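# Set the glass lid level on the saucepan

## Task

Place the glass lid onto the saucepan so that it rests flat and level inside the pan's rim.

## Robot and tools

Robot: two arms, left_arm and right_arm, each with a five-finger hand (left_arm has a left hand, right_arm a right hand). Bases in the scene frame: left_arm at (-0.033, +0.313, +0.028) m, right_arm at (-0.048, -0.337, +0.049) m, both turned only slightly about z. A camera stand sits behind the arms. Cameras: cam_head_left, cam_head_right, cam_high (each 896x504).

Frames. Scene frame: origin at table-top height midway between the nominal bases, +z up, +x out over the table, left_arm toward +y (image left/right does not follow these names). Reported hand positions (metres) and quaternions (wxyz) are in each arm's own base frame and may be off by a few cm. Motion offsets are taken along the axes of that arm's current Hand target.

Hand point: a point about 0.15 m from the wrist face along the fingers, 0.05 m in front of the palm. Its +z runs along straight fingers, +y out of the palm, +x across the palm away from the thumb on the right hand (toward the thumb on the left hand). Straight fingertips reach 0.06 to 0.07 m past it along +z, 0.06 m behind it along -y. A wrist bracket on the little-finger side reaches 0.10 m across and can collide. The thumb turned opposite the fingers allows grasping objects about 0.035 to 0.065 m thick, or a handle down to about 0.025 m.

Row layout (used by execute_actions and move): one flat list of 28 numbers, each in [-1, 1], always covering both arms. Order: left dx, dy, dz, rx, ry, rz; left thumb_turn, thumb_bend, index, middle, ring, little; left force_limit, speed; then the same 14 for the right arm. The six pose numbers are an offset, not a pose: a displacement from that arm's Hand target at the start of the action or move, in the Hand target's own axes; 1.0 equals 0.6 m for dx,dy,dz and 180 degrees for the rotation vector rx,ry,rz. Every row in an action counts from the same start, and a repeated offset moves further. All six zeros re-commands the current Hand target. Hand motor numbers are absolute targets: -1 open, +1 closed (thumb_turn +1 puts the thumb in front of the palm). force_limit maps -1..+1 to about 0..10 N at the fingertip (0..15 N for the two thumb motors). speed rises from near zero at -1 to full at +0.48 and above. For a gentle grip, close with speed at -0.94 or below. A hand's numbers never mean 'unchanged': repeat the last eight you sent for it; if none sent yet, use its hand_measured plus hand_force_limit and hand_speed.

execute_actions(actions, cameras): actions is a list of actions; each action is up to 15 rows, one per 1/30 s step, the last row held to fill 15 steps. Images appear only for an empty actions list or when cameras names them (["all"], [] or names).

move(target, speed, blend, blocking, cameras): target is one 28-number row or a list of up to 15 rows, all offsets from the same starting Hand targets. speed in m/s, 0.002 to 4.3 (default 0.25), one value or one per target; rotation is capped at twice that in rad/s. blend in metres rounds corners (0 stops at each). blocking=false returns after about 0.5 s while motion continues. Paths are straight, do not avoid obstacles, are capped at 10 s, and stray more at higher speed. Avoid paths passing near an arm's own base. Faster contact and targets set deeper past contact press harder.

wait(seconds 0 to 10, cameras): lets time pass holding commands. stop(cameras): brakes a running move. zoom_image(camera, region [x0,y0,x1,y1] pixels, at most 504 each side): closer look at the newest image. show_instructions(): shows reference pages. finished_scene(scene): ends the current scene, given its number; irreversible, and the lid must stay in place unaided.

Results: end_effector_position and end_effector_quat_wxyz per arm; Hand target (last commanded pose after clipping, base of the next offset); joint positions, velocities (may read 'within noise'), torques (include arm weight; numbers 3 and 4 wrap at ±28 N m). Hands: hand_measured (positions on the command scale), hand_stopped_by (moving, target, force, stalled, fault), hand_load_n (positive when pushed open; near 0 after a grip is lost), hand_force_limit, hand_speed. move adds a 'move:' line: done, off_target, moving, held or fault, plus limits such as paced or held. done means within 10 mm and 2 degrees; neither done nor off_target reveals contact.

Behaviour: the arm tracks loosely; resting 1 to 3 cm (sometimes 5 cm) short, usually low, is normal. Orientation commands are clipped to 40 degrees from the measured one per step. If a hand rests short, send the missing distance as an offset. To release a push, command a target back past the hand point. A motor only starts when its target changes by at least 0.002; to squeeze harder raise force_limit and send a more closed target; to loosen send a more open one.

Avoid: dropping the lid or letting go while it moves, slamming or hitting the pan, table or stand, very hard presses, overloading fingers (heavy or fast-swung loads, twisting), contact between the two arms or one hand gripping the other, and anything leaving the table. Holding loads or stretching out heats motors; a MOTOR HOT line warns, and at 100 °C the arm goes limp for a while. Loose objects may be nudged by outside pushes.

Each tool is called after "Emit:" as a command line: name --argument value for each argument, lists and objects as JSON in quotes; but a table of rows of numbers goes row by row, as --pt "numbers of a row", without its own name.

Reference images:

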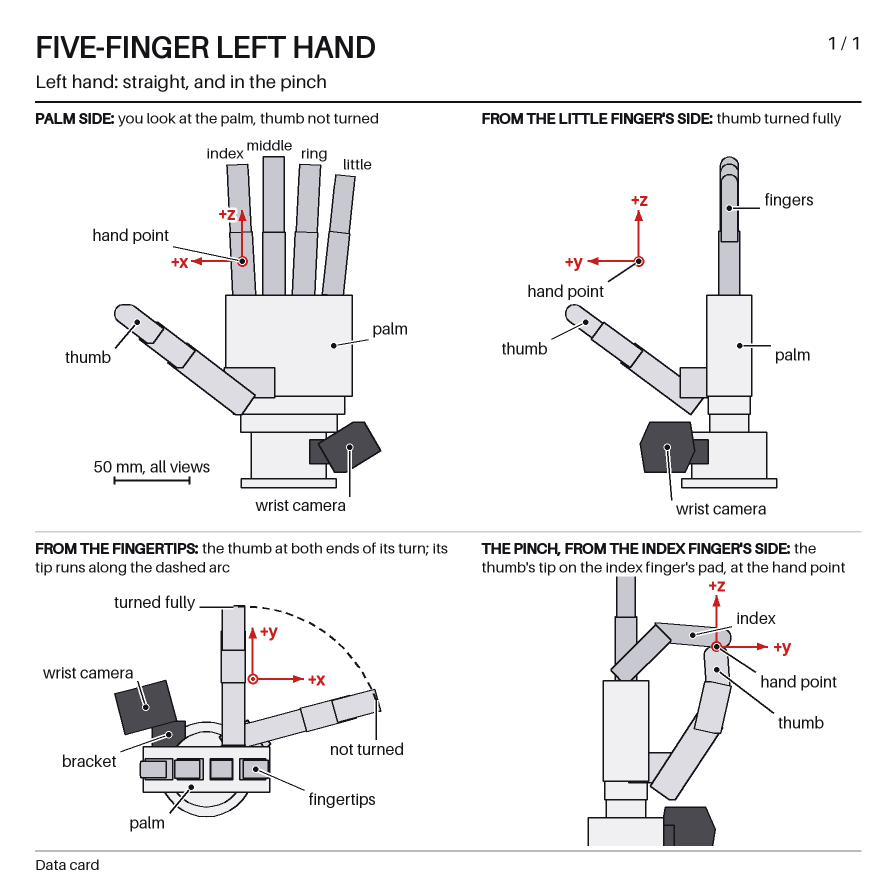

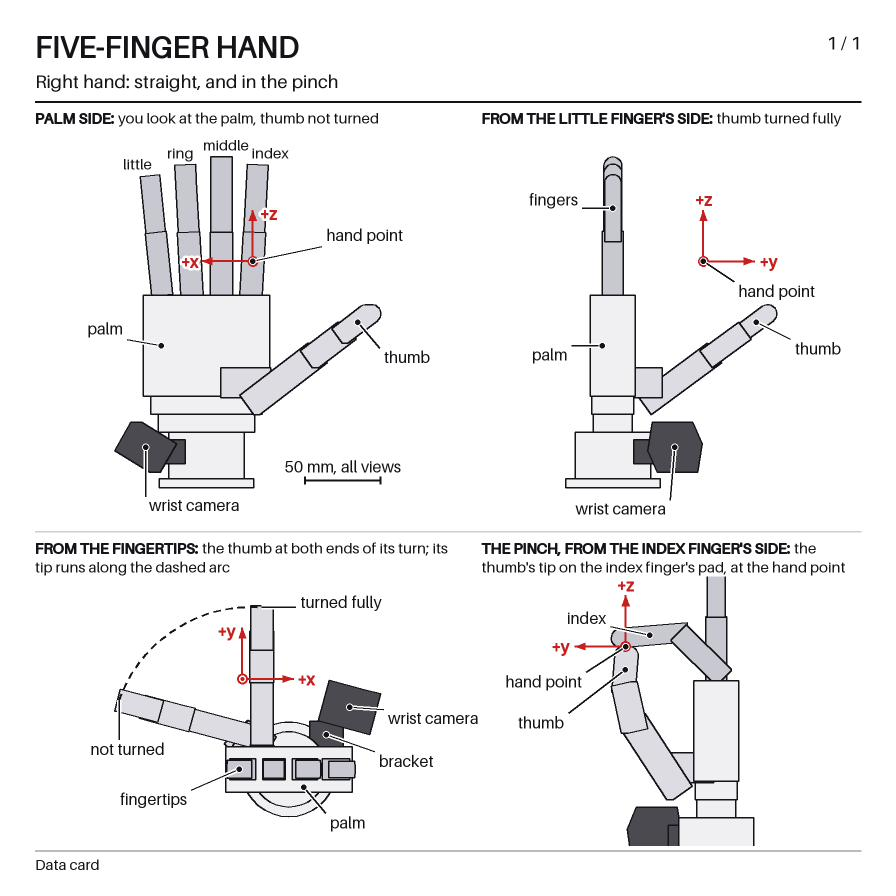

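## Session

Emit:
execute_actions --actions '[]'

Scene clock: 0.00 s.
left_arm: end_effector_position=(+0.5811, -0.4265, +0.1592) hand_measured=(-1.000, -1.000, -1.000, -1.000, -1.000, -1.000) hand_load_n=(+0.0, +0.0, +0.0, +0.0, +0.5, +0.0) hand_stopped_by=(target, target, target, target, target, target) hand_force_limit=0.00 hand_speed=-0.80 end_effector_quat_wxyz=(+0.689, +0.277, +0.661, -0.106) | right_arm: end_effector_position=(+0.5059, -0.2451, +0.0978) hand_measured=(-1.000, -1.000, -1.000, -1.000, -1.000, -1.000) hand_load_n=(+0.0, +0.0, +0.0, +0.0, +0.5, +0.0) hand_stopped_by=(target, target, target, target, target, target) hand_force_limit=0.00 hand_speed=-0.80 end_effector_quat_wxyz=(+0.392, +0.770, -0.492, +0.101)
Joint positions: left_arm=[-0.784 1.903 1.066 0.808 -0.234 1.807] | right_arm=[-0.187 2.124 1.779 -1.369 0.825 -0.558]
Joint velocities: within noise
Joint torques (N m): no reading
Heat: left arm: hottest wrist pitch 27 °C; right arm: hottest waist 28 °C.
Hand target: left_arm +0.5857, -0.4311, +0.1761; +0.700, +0.270, +0.652, -0.111 | right_arm +0.5132, -0.2466, +0.1091; +0.387, +0.767, -0.498, +0.114

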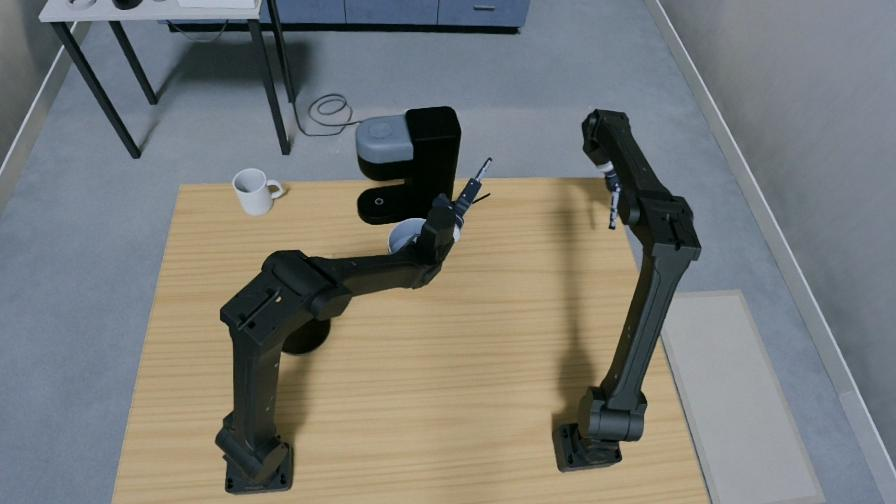

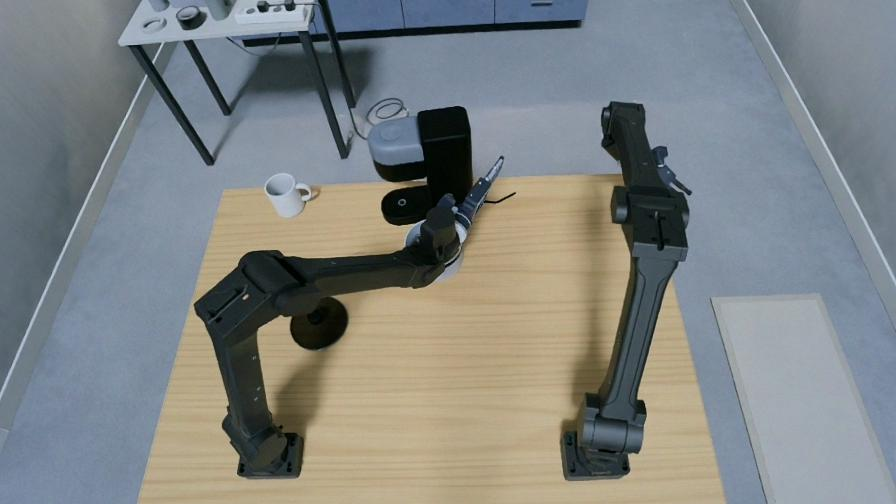

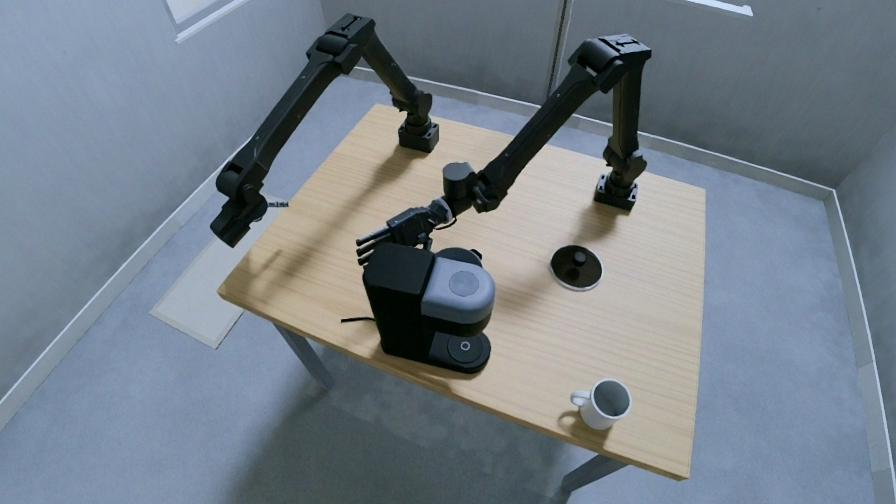

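Emit:
zoom_image --camera "cam_head_left" --region '[220, 150, 520, 370]'

Emit:
zoom_image --camera "cam_head_right" --region '[240, 150, 540, 370]'

Emit:
zoom_image --camera "cam_high" --region '[330, 160, 650, 400]'

Scaled by 1.680.

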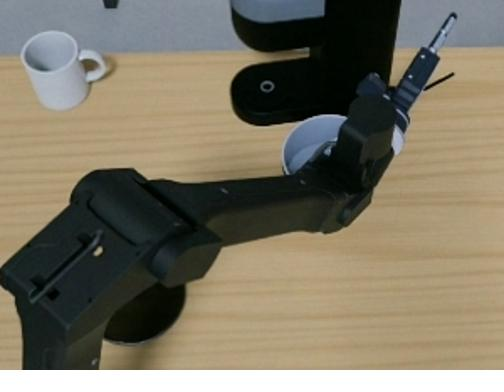

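Scaled by 1.680.

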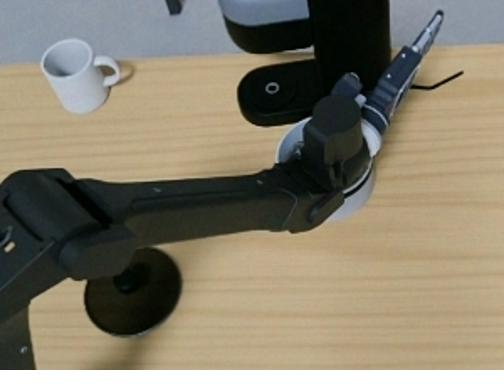

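Scaled by 1.575.

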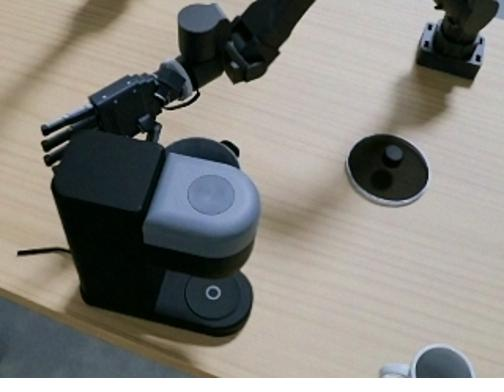

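Emit:
move --pt "-0.211 0.0505 0.001 0 0 0 -1 -1 -1 -1 -1 -1 0 -0.8 0 0 0 0 0 0 -1 -1 -1 -1 -1 -1 0 -0.8" --pt "-0.184 0.2725 -0.694 -0.2535 0.209 -0.559 -1 -1 -1 -1 -1 -1 0 -0.8 0 0 0 0 0 0 -1 -1 -1 -1 -1 -1 0 -0.8" --speed 0.3 --blend 0.03 --cameras '["all"]'

Scene clock: 96.00 s.
left_arm: end_effector_position=(+0.2926, -0.1018, +0.2908) hand_measured=(-1.000, -1.000, -1.000, -1.000, -1.000, -1.000) hand_load_n=(+0.0, +0.0, +0.0, +0.0, +0.0, +0.0) hand_stopped_by=(target, target, target, target, target, target) hand_force_limit=0.00 hand_speed=-0.80 end_effector_quat_wxyz=(+0.181, -0.536, +0.782, -0.264) | right_arm: end_effector_position=(+0.5059, -0.2451, +0.0978) hand_measured=(-1.000, -1.000, -1.000, -1.000, -1.000, -1.000) hand_load_n=(+0.0, +0.0, +0.0, +0.0, +0.0, +0.0) hand_stopped_by=(target, target, target, target, target, target) hand_force_limit=0.00 hand_speed=-0.80 end_effector_quat_wxyz=(+0.392, +0.770, -0.492, +0.101)
Joint positions: left_arm=[-0.196 0.857 1.067 -1.137 0.105 0.138] | right_arm=[-0.187 2.124 1.779 -1.369 0.825 -0.558]
Joint torques (N m): left_arm=[2.02 -3.19 14.84 0.73 0.15 -0.13] | right_arm=[-1.26 -16.26 8.21 0.12 0.74 0.01]
Heat: left arm: hottest elbow 32 °C; right arm: hottest shoulder 33 °C.
Hand target: left_arm +0.2999, -0.0993, +0.3195; +0.197, -0.539, +0.769, -0.281 | right_arm +0.5132, -0.2466, +0.1091; +0.387, +0.767, -0.498, +0.114
Off the commanded pose: left_arm 0.030 m, 3 deg | right_arm 0.014 m, 2 deg.
move: off_target (left_arm, right_arm)

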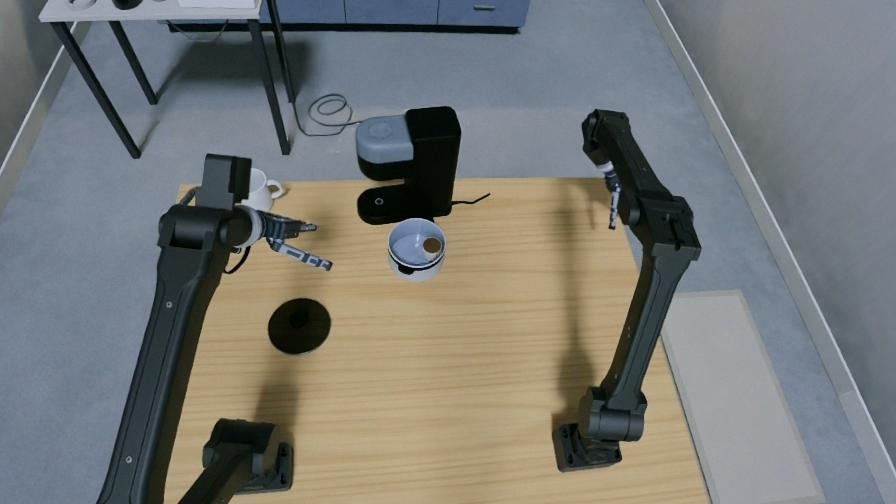

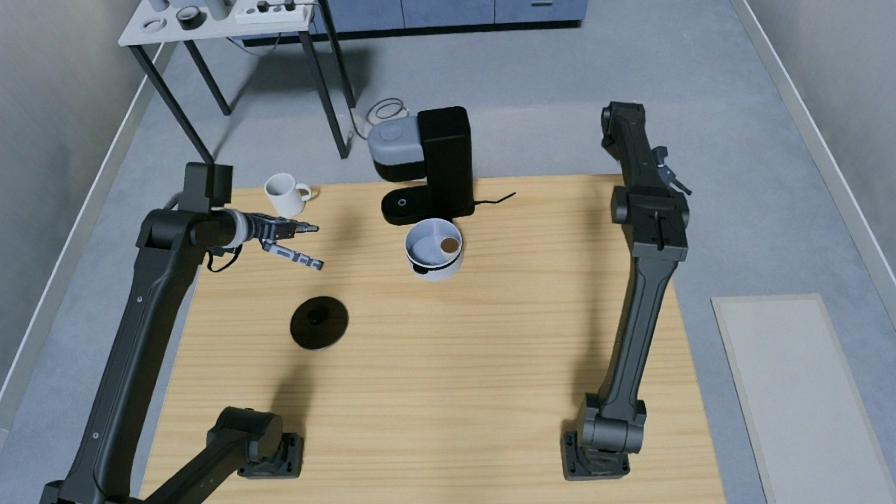

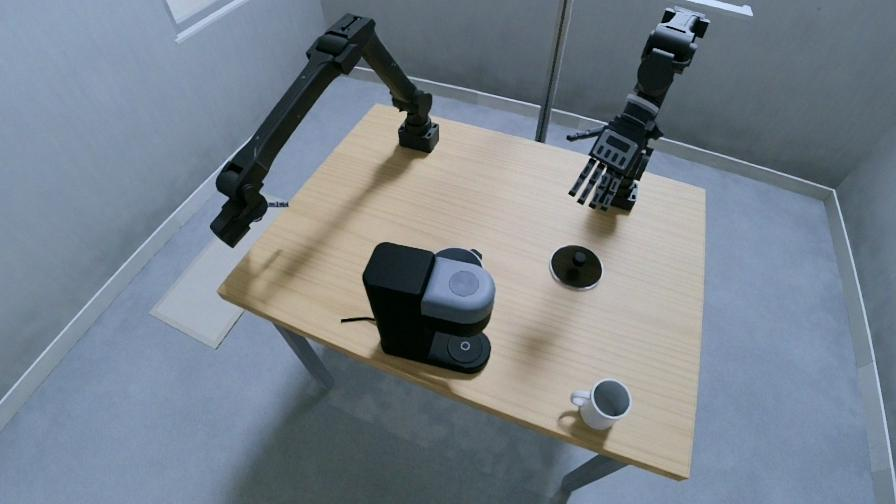

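Emit:
zoom_image --camera "cam_head_left" --region '[230, 200, 480, 380]'

Emit:
zoom_image --camera "cam_head_right" --region '[250, 200, 500, 380]'

Emit:
zoom_image --camera "cam_high" --region '[430, 190, 640, 330]'

Scaled by 2.016.

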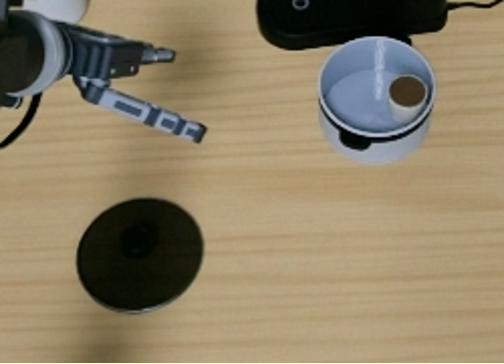

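Scaled by 2.016.

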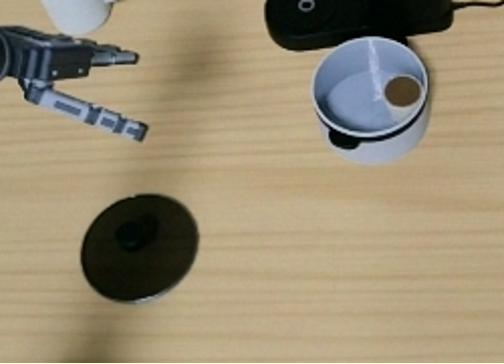

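Scaled by 2.400.

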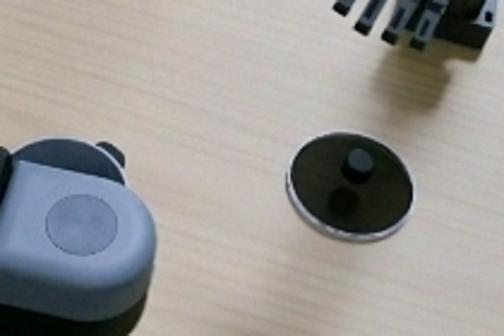

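Emit:
zoom_image --camera "cam_head_left" --region '[370, 200, 470, 300]'

Emit:
zoom_image --camera "cam_head_right" --region '[385, 200, 485, 300]'

Emit:
zoom_image --camera "cam_high" --region '[420, 220, 520, 320]'

Emit:
zoom_image --camera "cam_high" --region '[530, 220, 630, 320]'

Scaled by 5.040.

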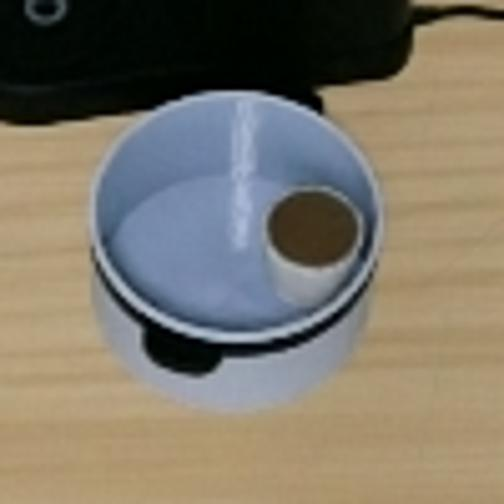

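Scaled by 5.040.

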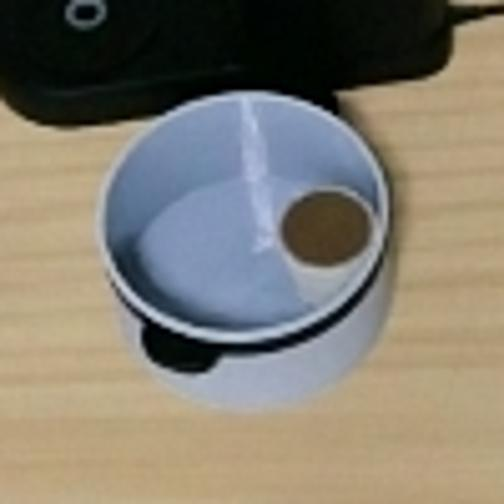

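Scaled by 5.040.

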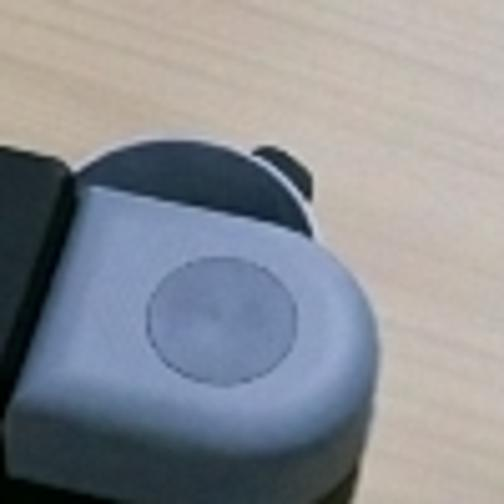

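Scaled by 5.040.

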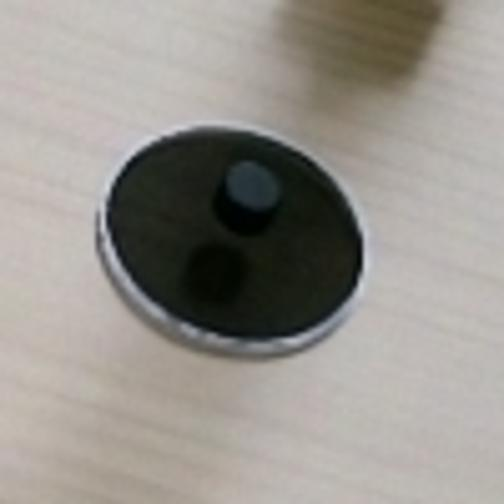

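Emit:
move --target '[-0.0652,0.1288,0.2573,0.0275,-0.0752,-0.0819,1,-1,-0.3,-0.3,-0.3,-0.3,0,0,0,0,0,0,0,0,-1,-1,-1,-1,-1,-1,0,-0.8]' --speed 0.2 --cameras '["all"]'

Scene clock: 193.30 s.
left_arm: end_effector_position=(+0.3471, -0.0792, +0.1543) hand_measured=(+1.000, -1.000, -0.300, -0.300, -0.300, -0.300) hand_load_n=(+0.0, +0.0, +0.0, +0.0, +0.0, +0.0) hand_stopped_by=(target, target, target, target, target, target) hand_force_limit=0.00 hand_speed=0.00 end_effector_quat_wxyz=(-0.268, +0.647, -0.661, +0.269) | right_arm: end_effector_position=(+0.5059, -0.2451, +0.0978) hand_measured=(-1.000, -1.000, -1.000, -1.000, -1.000, -1.000) hand_load_n=(+0.0, +0.0, +0.0, +0.0, +0.0, +0.0) hand_stopped_by=(target, target, target, target, target, target) hand_force_limit=0.00 hand_speed=-0.80 end_effector_quat_wxyz=(+0.392, +0.770, -0.492, +0.101)
Joint positions: left_arm=[-0.184 0.881 0.676 -0.595 -0.121 -0.114] | right_arm=[-0.187 2.124 1.779 -1.369 0.825 -0.558]
Joint torques (N m): left_arm=[0.97 -2.9 9.1 2.44 -0.26 -0.12] | right_arm=[-0.97 -16.44 8.25 0.14 0.78 0.03]
Heat: left arm: hottest elbow 43 °C; right arm: hottest shoulder 35 °C.
Hand target: left_arm +0.3512, -0.0764, +0.1516; -0.271, +0.653, -0.653, +0.271 | right_arm +0.5132, -0.2466, +0.1091; +0.387, +0.767, -0.498, +0.114
Off the commanded pose: left_arm 0.006 m, 1 deg | right_arm 0.014 m, 2 deg.
move: off_target (right_arm)

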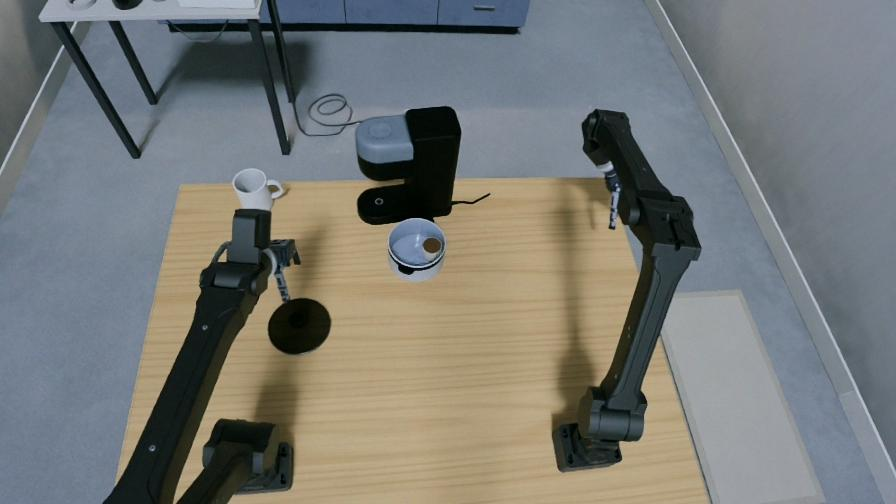

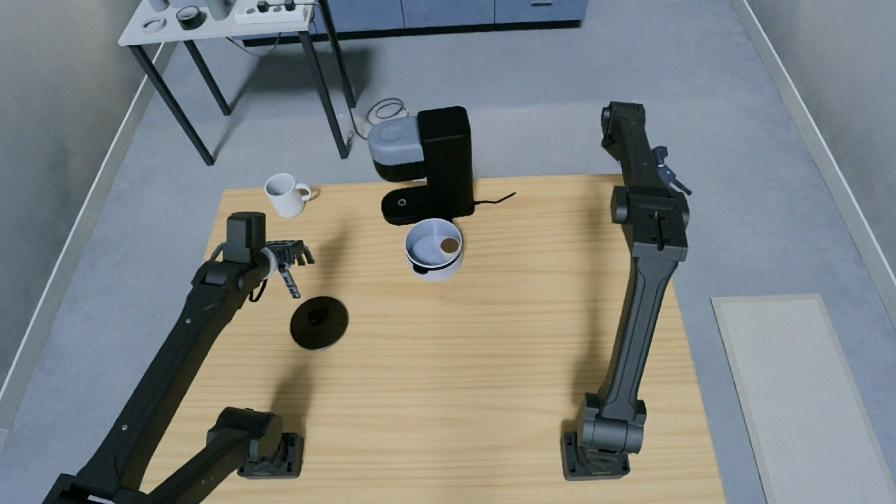

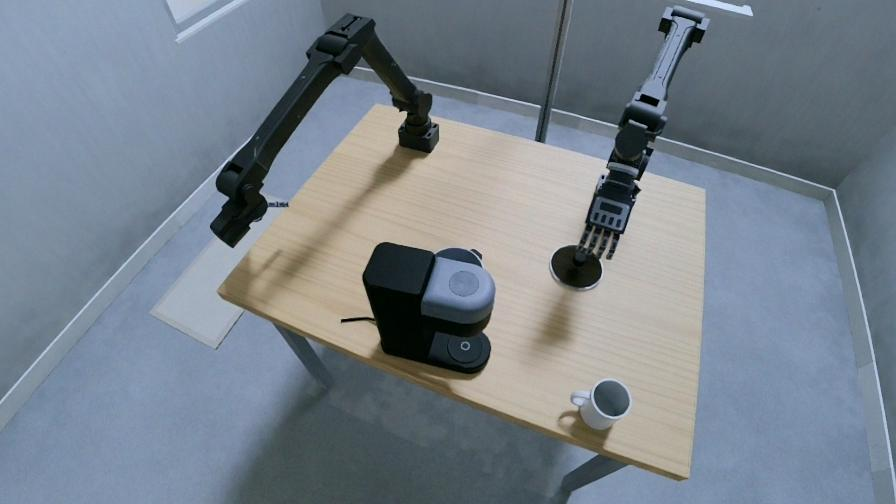

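Emit:
zoom_image --camera "cam_head_left" --region '[210, 200, 350, 370]'

Emit:
zoom_image --camera "cam_head_right" --region '[230, 200, 370, 370]'

Emit:
zoom_image --camera "cam_high" --region '[530, 180, 650, 320]'

Scaled by 2.965.

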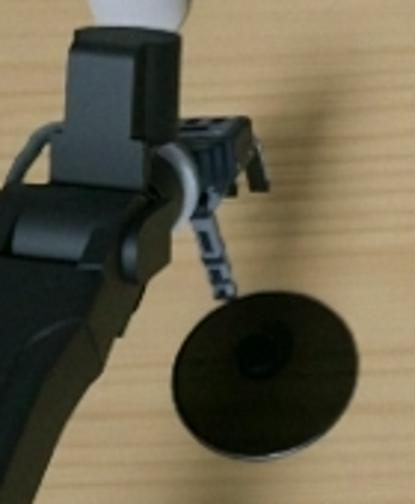

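Scaled by 2.965.

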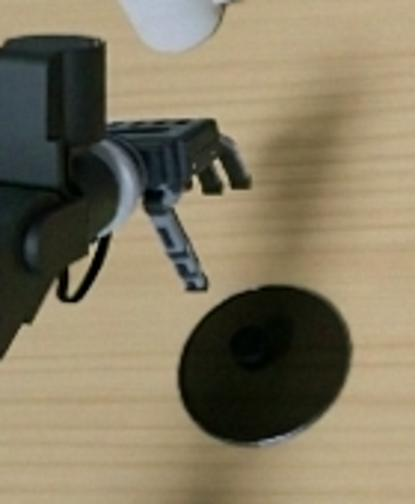

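Scaled by 3.600.

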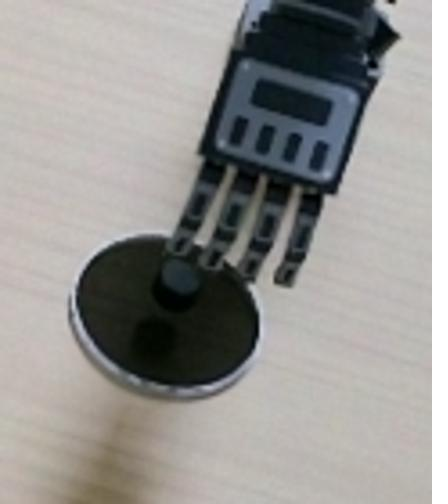

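Emit:
move --target '[-0.010,0.1013,0.0753,0,0,0,1,-1,-0.3,-0.3,-0.3,-0.3,0,0,0,0,0,0,0,0,-1,-1,-1,-1,-1,-1,0,-0.8]' --speed 0.15 --cameras '["all"]'

Emit:
zoom_image --camera "cam_head_left" --region '[240, 230, 360, 370]'

Emit:
zoom_image --camera "cam_head_right" --region '[250, 230, 370, 370]'

Emit:
zoom_image --camera "cam_high" --region '[530, 190, 650, 310]'

Scene clock: 210.67 s.
left_arm: end_effector_position=(+0.3375, -0.0754, +0.0800) hand_measured=(+1.000, -1.000, -0.300, -0.300, -0.300, -0.300) hand_load_n=(+0.0, -0.5, +0.0, +0.0, +0.0, +0.0) hand_stopped_by=(target, target, target, target, target, target) hand_force_limit=0.00 hand_speed=0.00 end_effector_quat_wxyz=(-0.268, +0.649, -0.658, +0.270) | right_arm: end_effector_position=(+0.5059, -0.2451, +0.0978) hand_measured=(-1.000, -1.000, -1.000, -1.000, -1.000, -1.000) hand_load_n=(+0.0, +0.0, +0.0, +0.0, +0.0, +0.0) hand_stopped_by=(target, target, target, target, target, target) hand_force_limit=0.00 hand_speed=-0.80 end_effector_quat_wxyz=(+0.392, +0.770, -0.492, +0.101)
Joint positions: left_arm=[-0.175 0.93 0.494 -0.361 -0.115 -0.115] | right_arm=[-0.187 2.124 1.779 -1.369 0.825 -0.558]
Joint torques (N m): left_arm=[1.44 -2.73 8.53 2.56 -0.05 -0.01] | right_arm=[-1.85 -16.15 8.31 0.01 0.77 -0.01]
Heat: left arm: hottest elbow 39 °C; right arm: hottest shoulder 35 °C.
Hand target: left_arm +0.3403, -0.0706, +0.0766; -0.271, +0.653, -0.653, +0.271 | right_arm +0.5132, -0.2466, +0.1091; +0.387, +0.767, -0.498, +0.114
Off the commanded pose: left_arm 0.007 m, 1 deg | right_arm 0.014 m, 2 deg.
move: off_target (right_arm)

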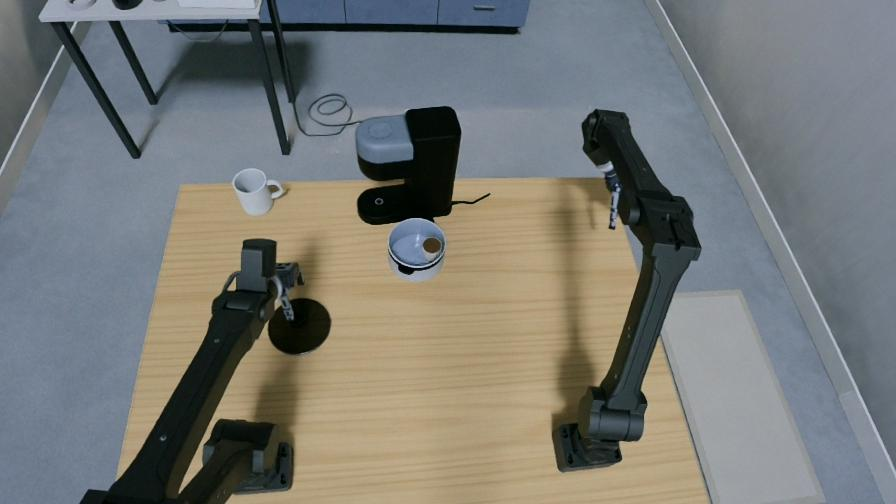

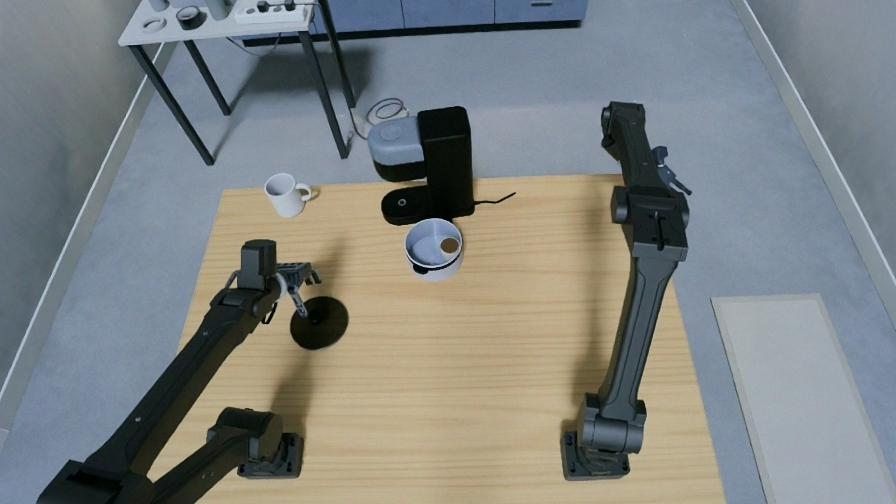

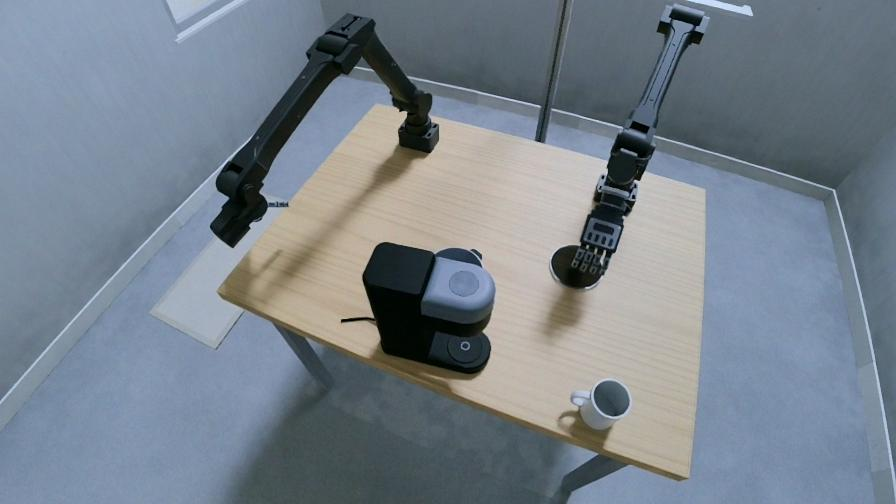

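Scaled by 3.600.

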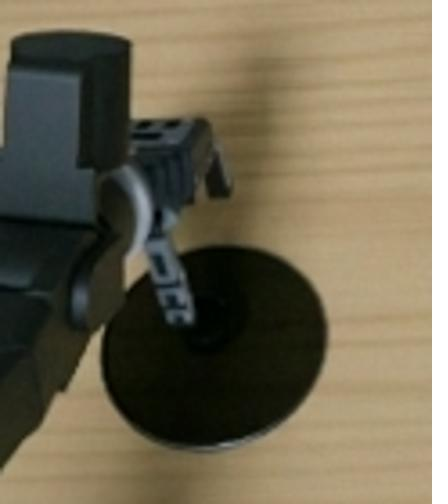

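Scaled by 3.600.

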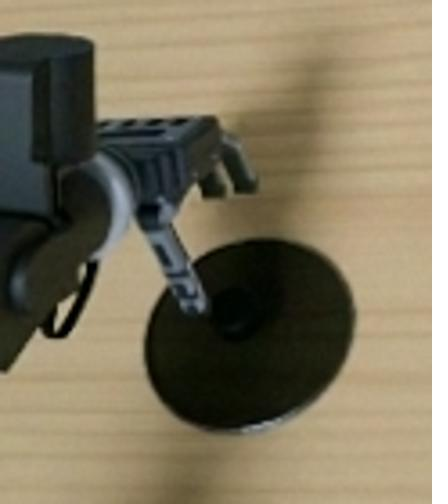

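Scaled by 4.200.

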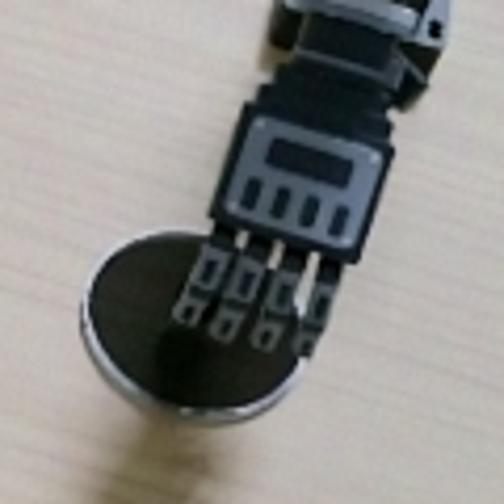

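Emit:
move --target '[0,0.0554,0.0436,0,0,0,1,-1,-0.3,-0.3,-0.3,-0.3,0,0,0,0,0,0,0,0,-1,-1,-1,-1,-1,-1,0,-0.8]' --speed 0.08 --cameras '["all"]'

Emit:
zoom_image --camera "cam_head_left" --region '[240, 270, 340, 370]'

Emit:
zoom_image --camera "cam_head_right" --region '[260, 270, 360, 370]'

Emit:
zoom_image --camera "cam_high" --region '[530, 210, 630, 310]'

Scene clock: 238.80 s.
left_arm: end_effector_position=(+0.3336, -0.0747, +0.0380) hand_measured=(+1.000, -1.000, -0.300, -0.300, -0.300, -0.300) hand_load_n=(+0.0, +0.0, +0.0, +0.0, +0.0, +0.0) hand_stopped_by=(target, target, target, target, target, target) hand_force_limit=0.00 hand_speed=0.00 end_effector_quat_wxyz=(-0.268, +0.649, -0.658, +0.271) | right_arm: end_effector_position=(+0.5059, -0.2451, +0.0978) hand_measured=(-1.000, -1.000, -1.000, -1.000, -1.000, -1.000) hand_load_n=(+0.0, +0.0, +0.0, +0.0, +0.0, +0.0) hand_stopped_by=(target, target, target, target, target, target) hand_force_limit=0.00 hand_speed=-0.80 end_effector_quat_wxyz=(+0.392, +0.770, -0.492, +0.101)
Joint positions: left_arm=[-0.175 1.007 0.407 -0.196 -0.115 -0.115] | right_arm=[-0.187 2.124 1.779 -1.369 0.825 -0.558]
Joint torques (N m): left_arm=[1.32 -2.55 7.68 2.45 -0.1 -0.08] | right_arm=[-1.2 -16.15 8.31 0.06 0.76 0]
Heat: left arm: hottest elbow 36 °C; right arm: hottest shoulder 36 °C.
Hand target: left_arm +0.3354, -0.0706, +0.0347; -0.271, +0.653, -0.653, +0.271 | right_arm +0.5132, -0.2466, +0.1091; +0.387, +0.767, -0.498, +0.114
Off the commanded pose: left_arm 0.006 m, 1 deg | right_arm 0.014 m, 2 deg.
move: off_target (right_arm)

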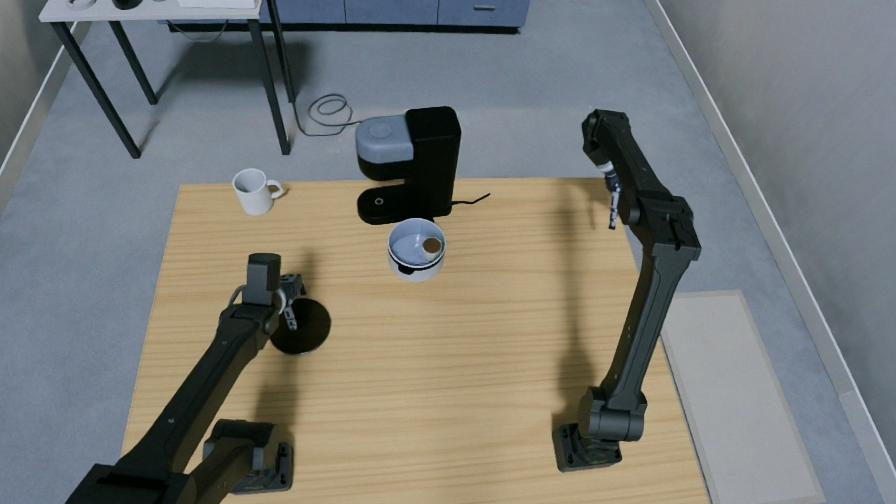

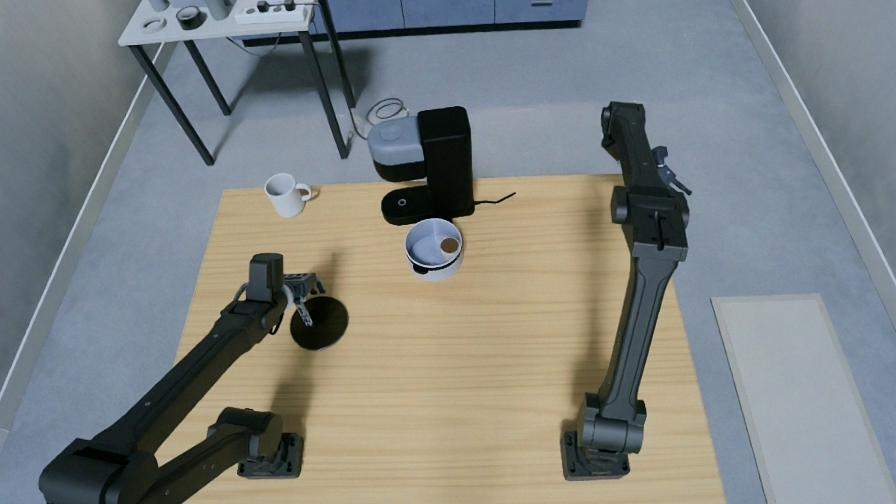

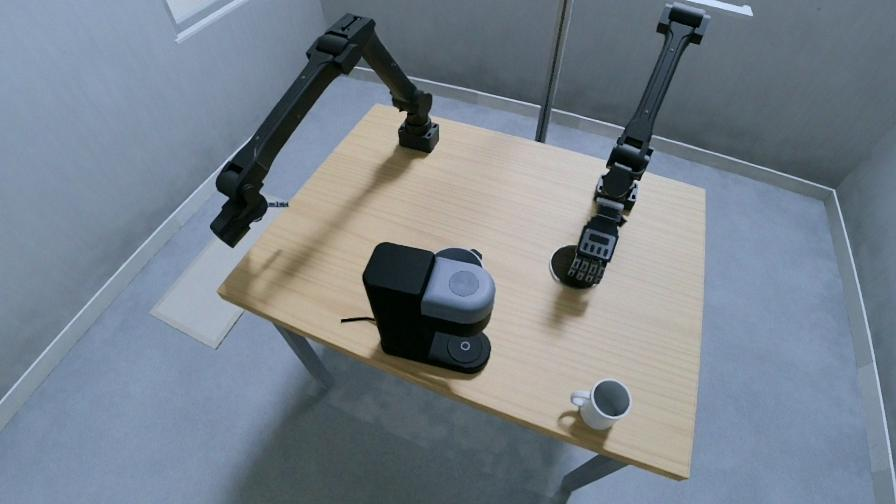

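Scaled by 5.040.

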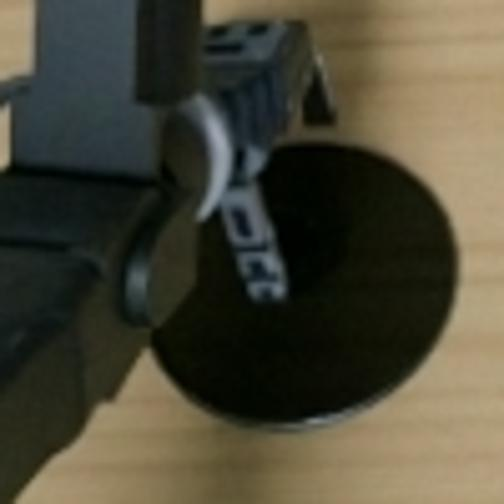

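Scaled by 5.040.

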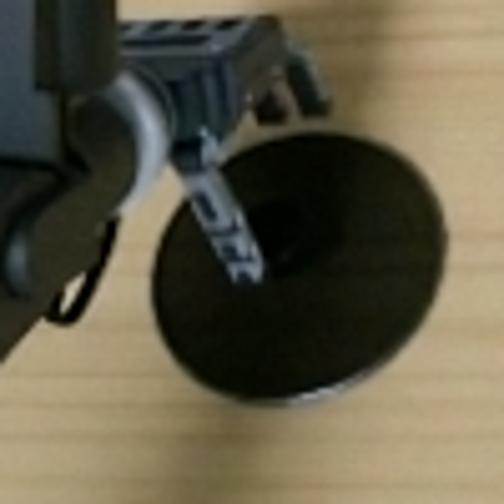

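Scaled by 5.040.

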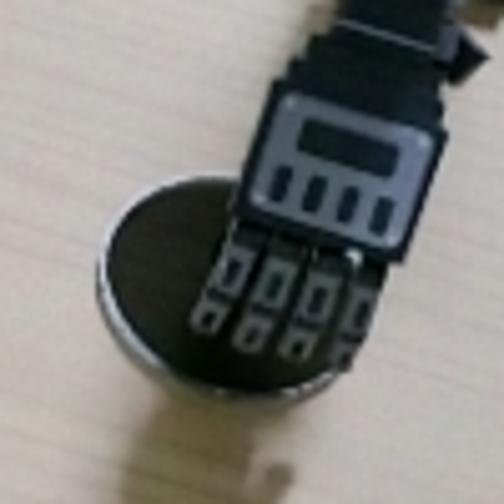

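Emit:
move --target '[0.005,0.0141,0.0141,0,0,0,1,-1,-0.3,-0.3,-0.3,-0.3,0,0,0,0,0,0,0,0,-1,-1,-1,-1,-1,-1,0,-0.8]' --speed 0.05 --cameras '["all"]'

Emit:
zoom_image --camera "cam_head_left" --region '[260, 290, 320, 350]'

Emit:
zoom_image --camera "cam_head_right" --region '[280, 290, 340, 350]'

Emit:
zoom_image --camera "cam_high" --region '[540, 230, 610, 300]'

Scene clock: 260.87 s.
left_arm: end_effector_position=(+0.3349, -0.0739, +0.0260) hand_measured=(+1.000, -1.000, -0.300, -0.300, -0.300, -0.300) hand_load_n=(+0.0, +0.0, +0.0, +0.0, +0.0, +0.0) hand_stopped_by=(target, target, target, target, target, target) hand_force_limit=0.00 hand_speed=0.00 end_effector_quat_wxyz=(-0.270, +0.650, -0.657, +0.269) | right_arm: end_effector_position=(+0.5059, -0.2451, +0.0978) hand_measured=(-1.000, -1.000, -1.000, -1.000, -1.000, -1.000) hand_load_n=(+0.0, +0.0, +0.0, +0.0, +0.0, +0.0) hand_stopped_by=(target, target, target, target, target, target) hand_force_limit=0.00 hand_speed=-0.80 end_effector_quat_wxyz=(+0.392, +0.770, -0.492, +0.101)
Joint positions: left_arm=[-0.175 1.044 0.389 -0.142 -0.12 -0.115] | right_arm=[-0.187 2.124 1.779 -1.369 0.825 -0.558]
Joint torques (N m): left_arm=[0.38 -3.31 7.28 2.47 -0.27 -0.11] | right_arm=[-1.03 -15.97 8.35 0.01 0.74 0.01]
Heat: left arm: hottest elbow 34 °C; right arm: hottest shoulder 36 °C.
Hand target: left_arm +0.3356, -0.0736, +0.0228; -0.271, +0.653, -0.653, +0.272 | right_arm +0.5132, -0.2466, +0.1091; +0.387, +0.767, -0.498, +0.114
Off the commanded pose: left_arm 0.003 m, 1 deg | right_arm 0.014 m, 2 deg.
move: off_target (right_arm)

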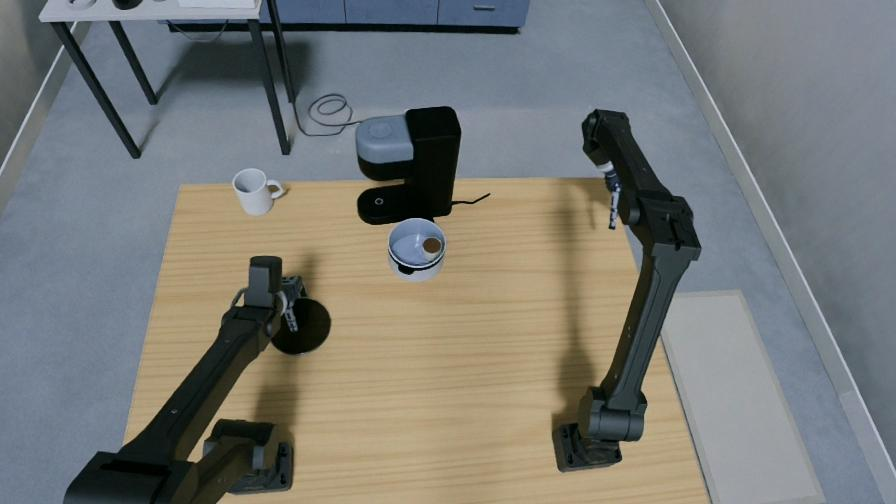

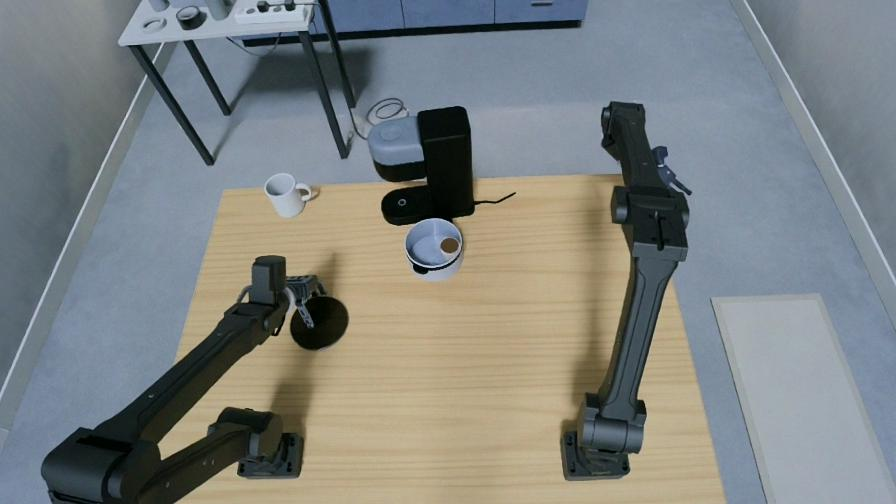

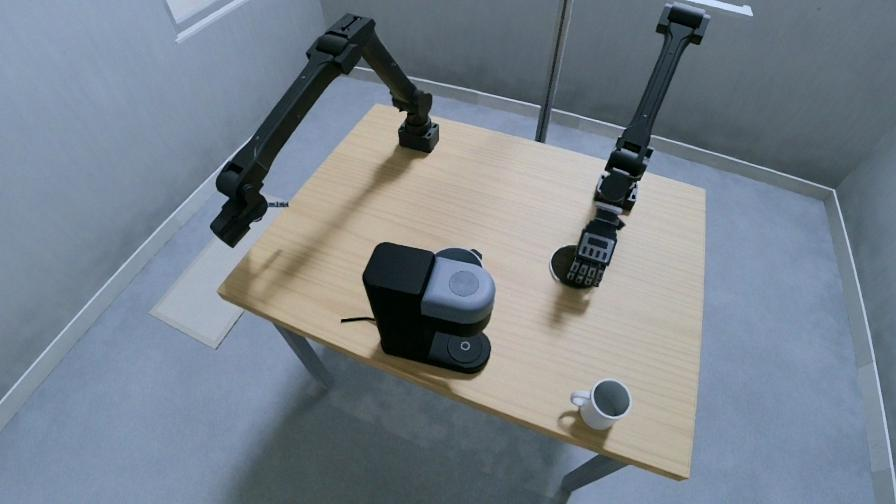

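Scaled by 8.400.

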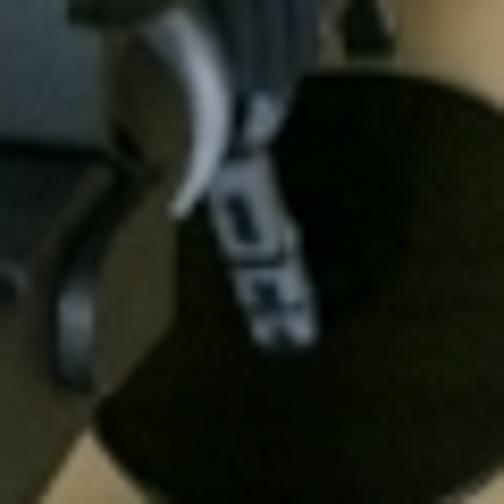

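Scaled by 8.400.

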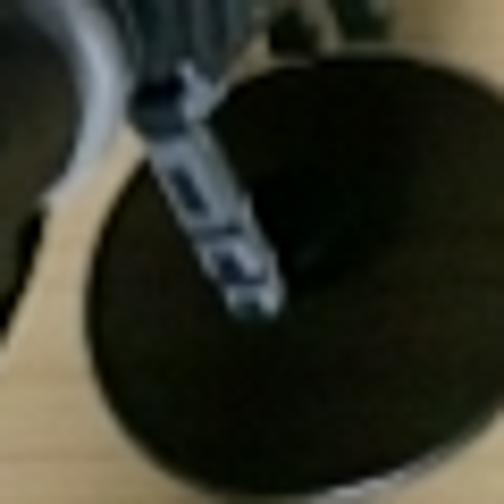

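Scaled by 7.200.

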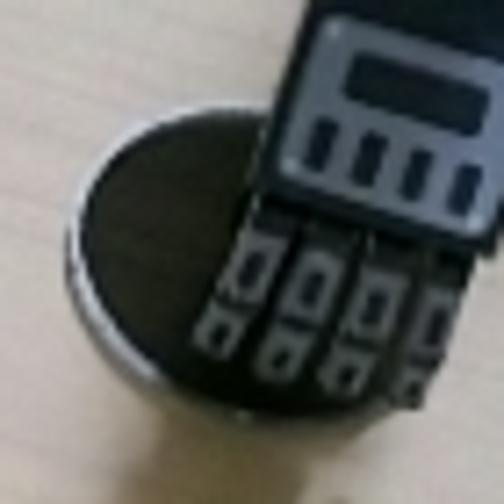

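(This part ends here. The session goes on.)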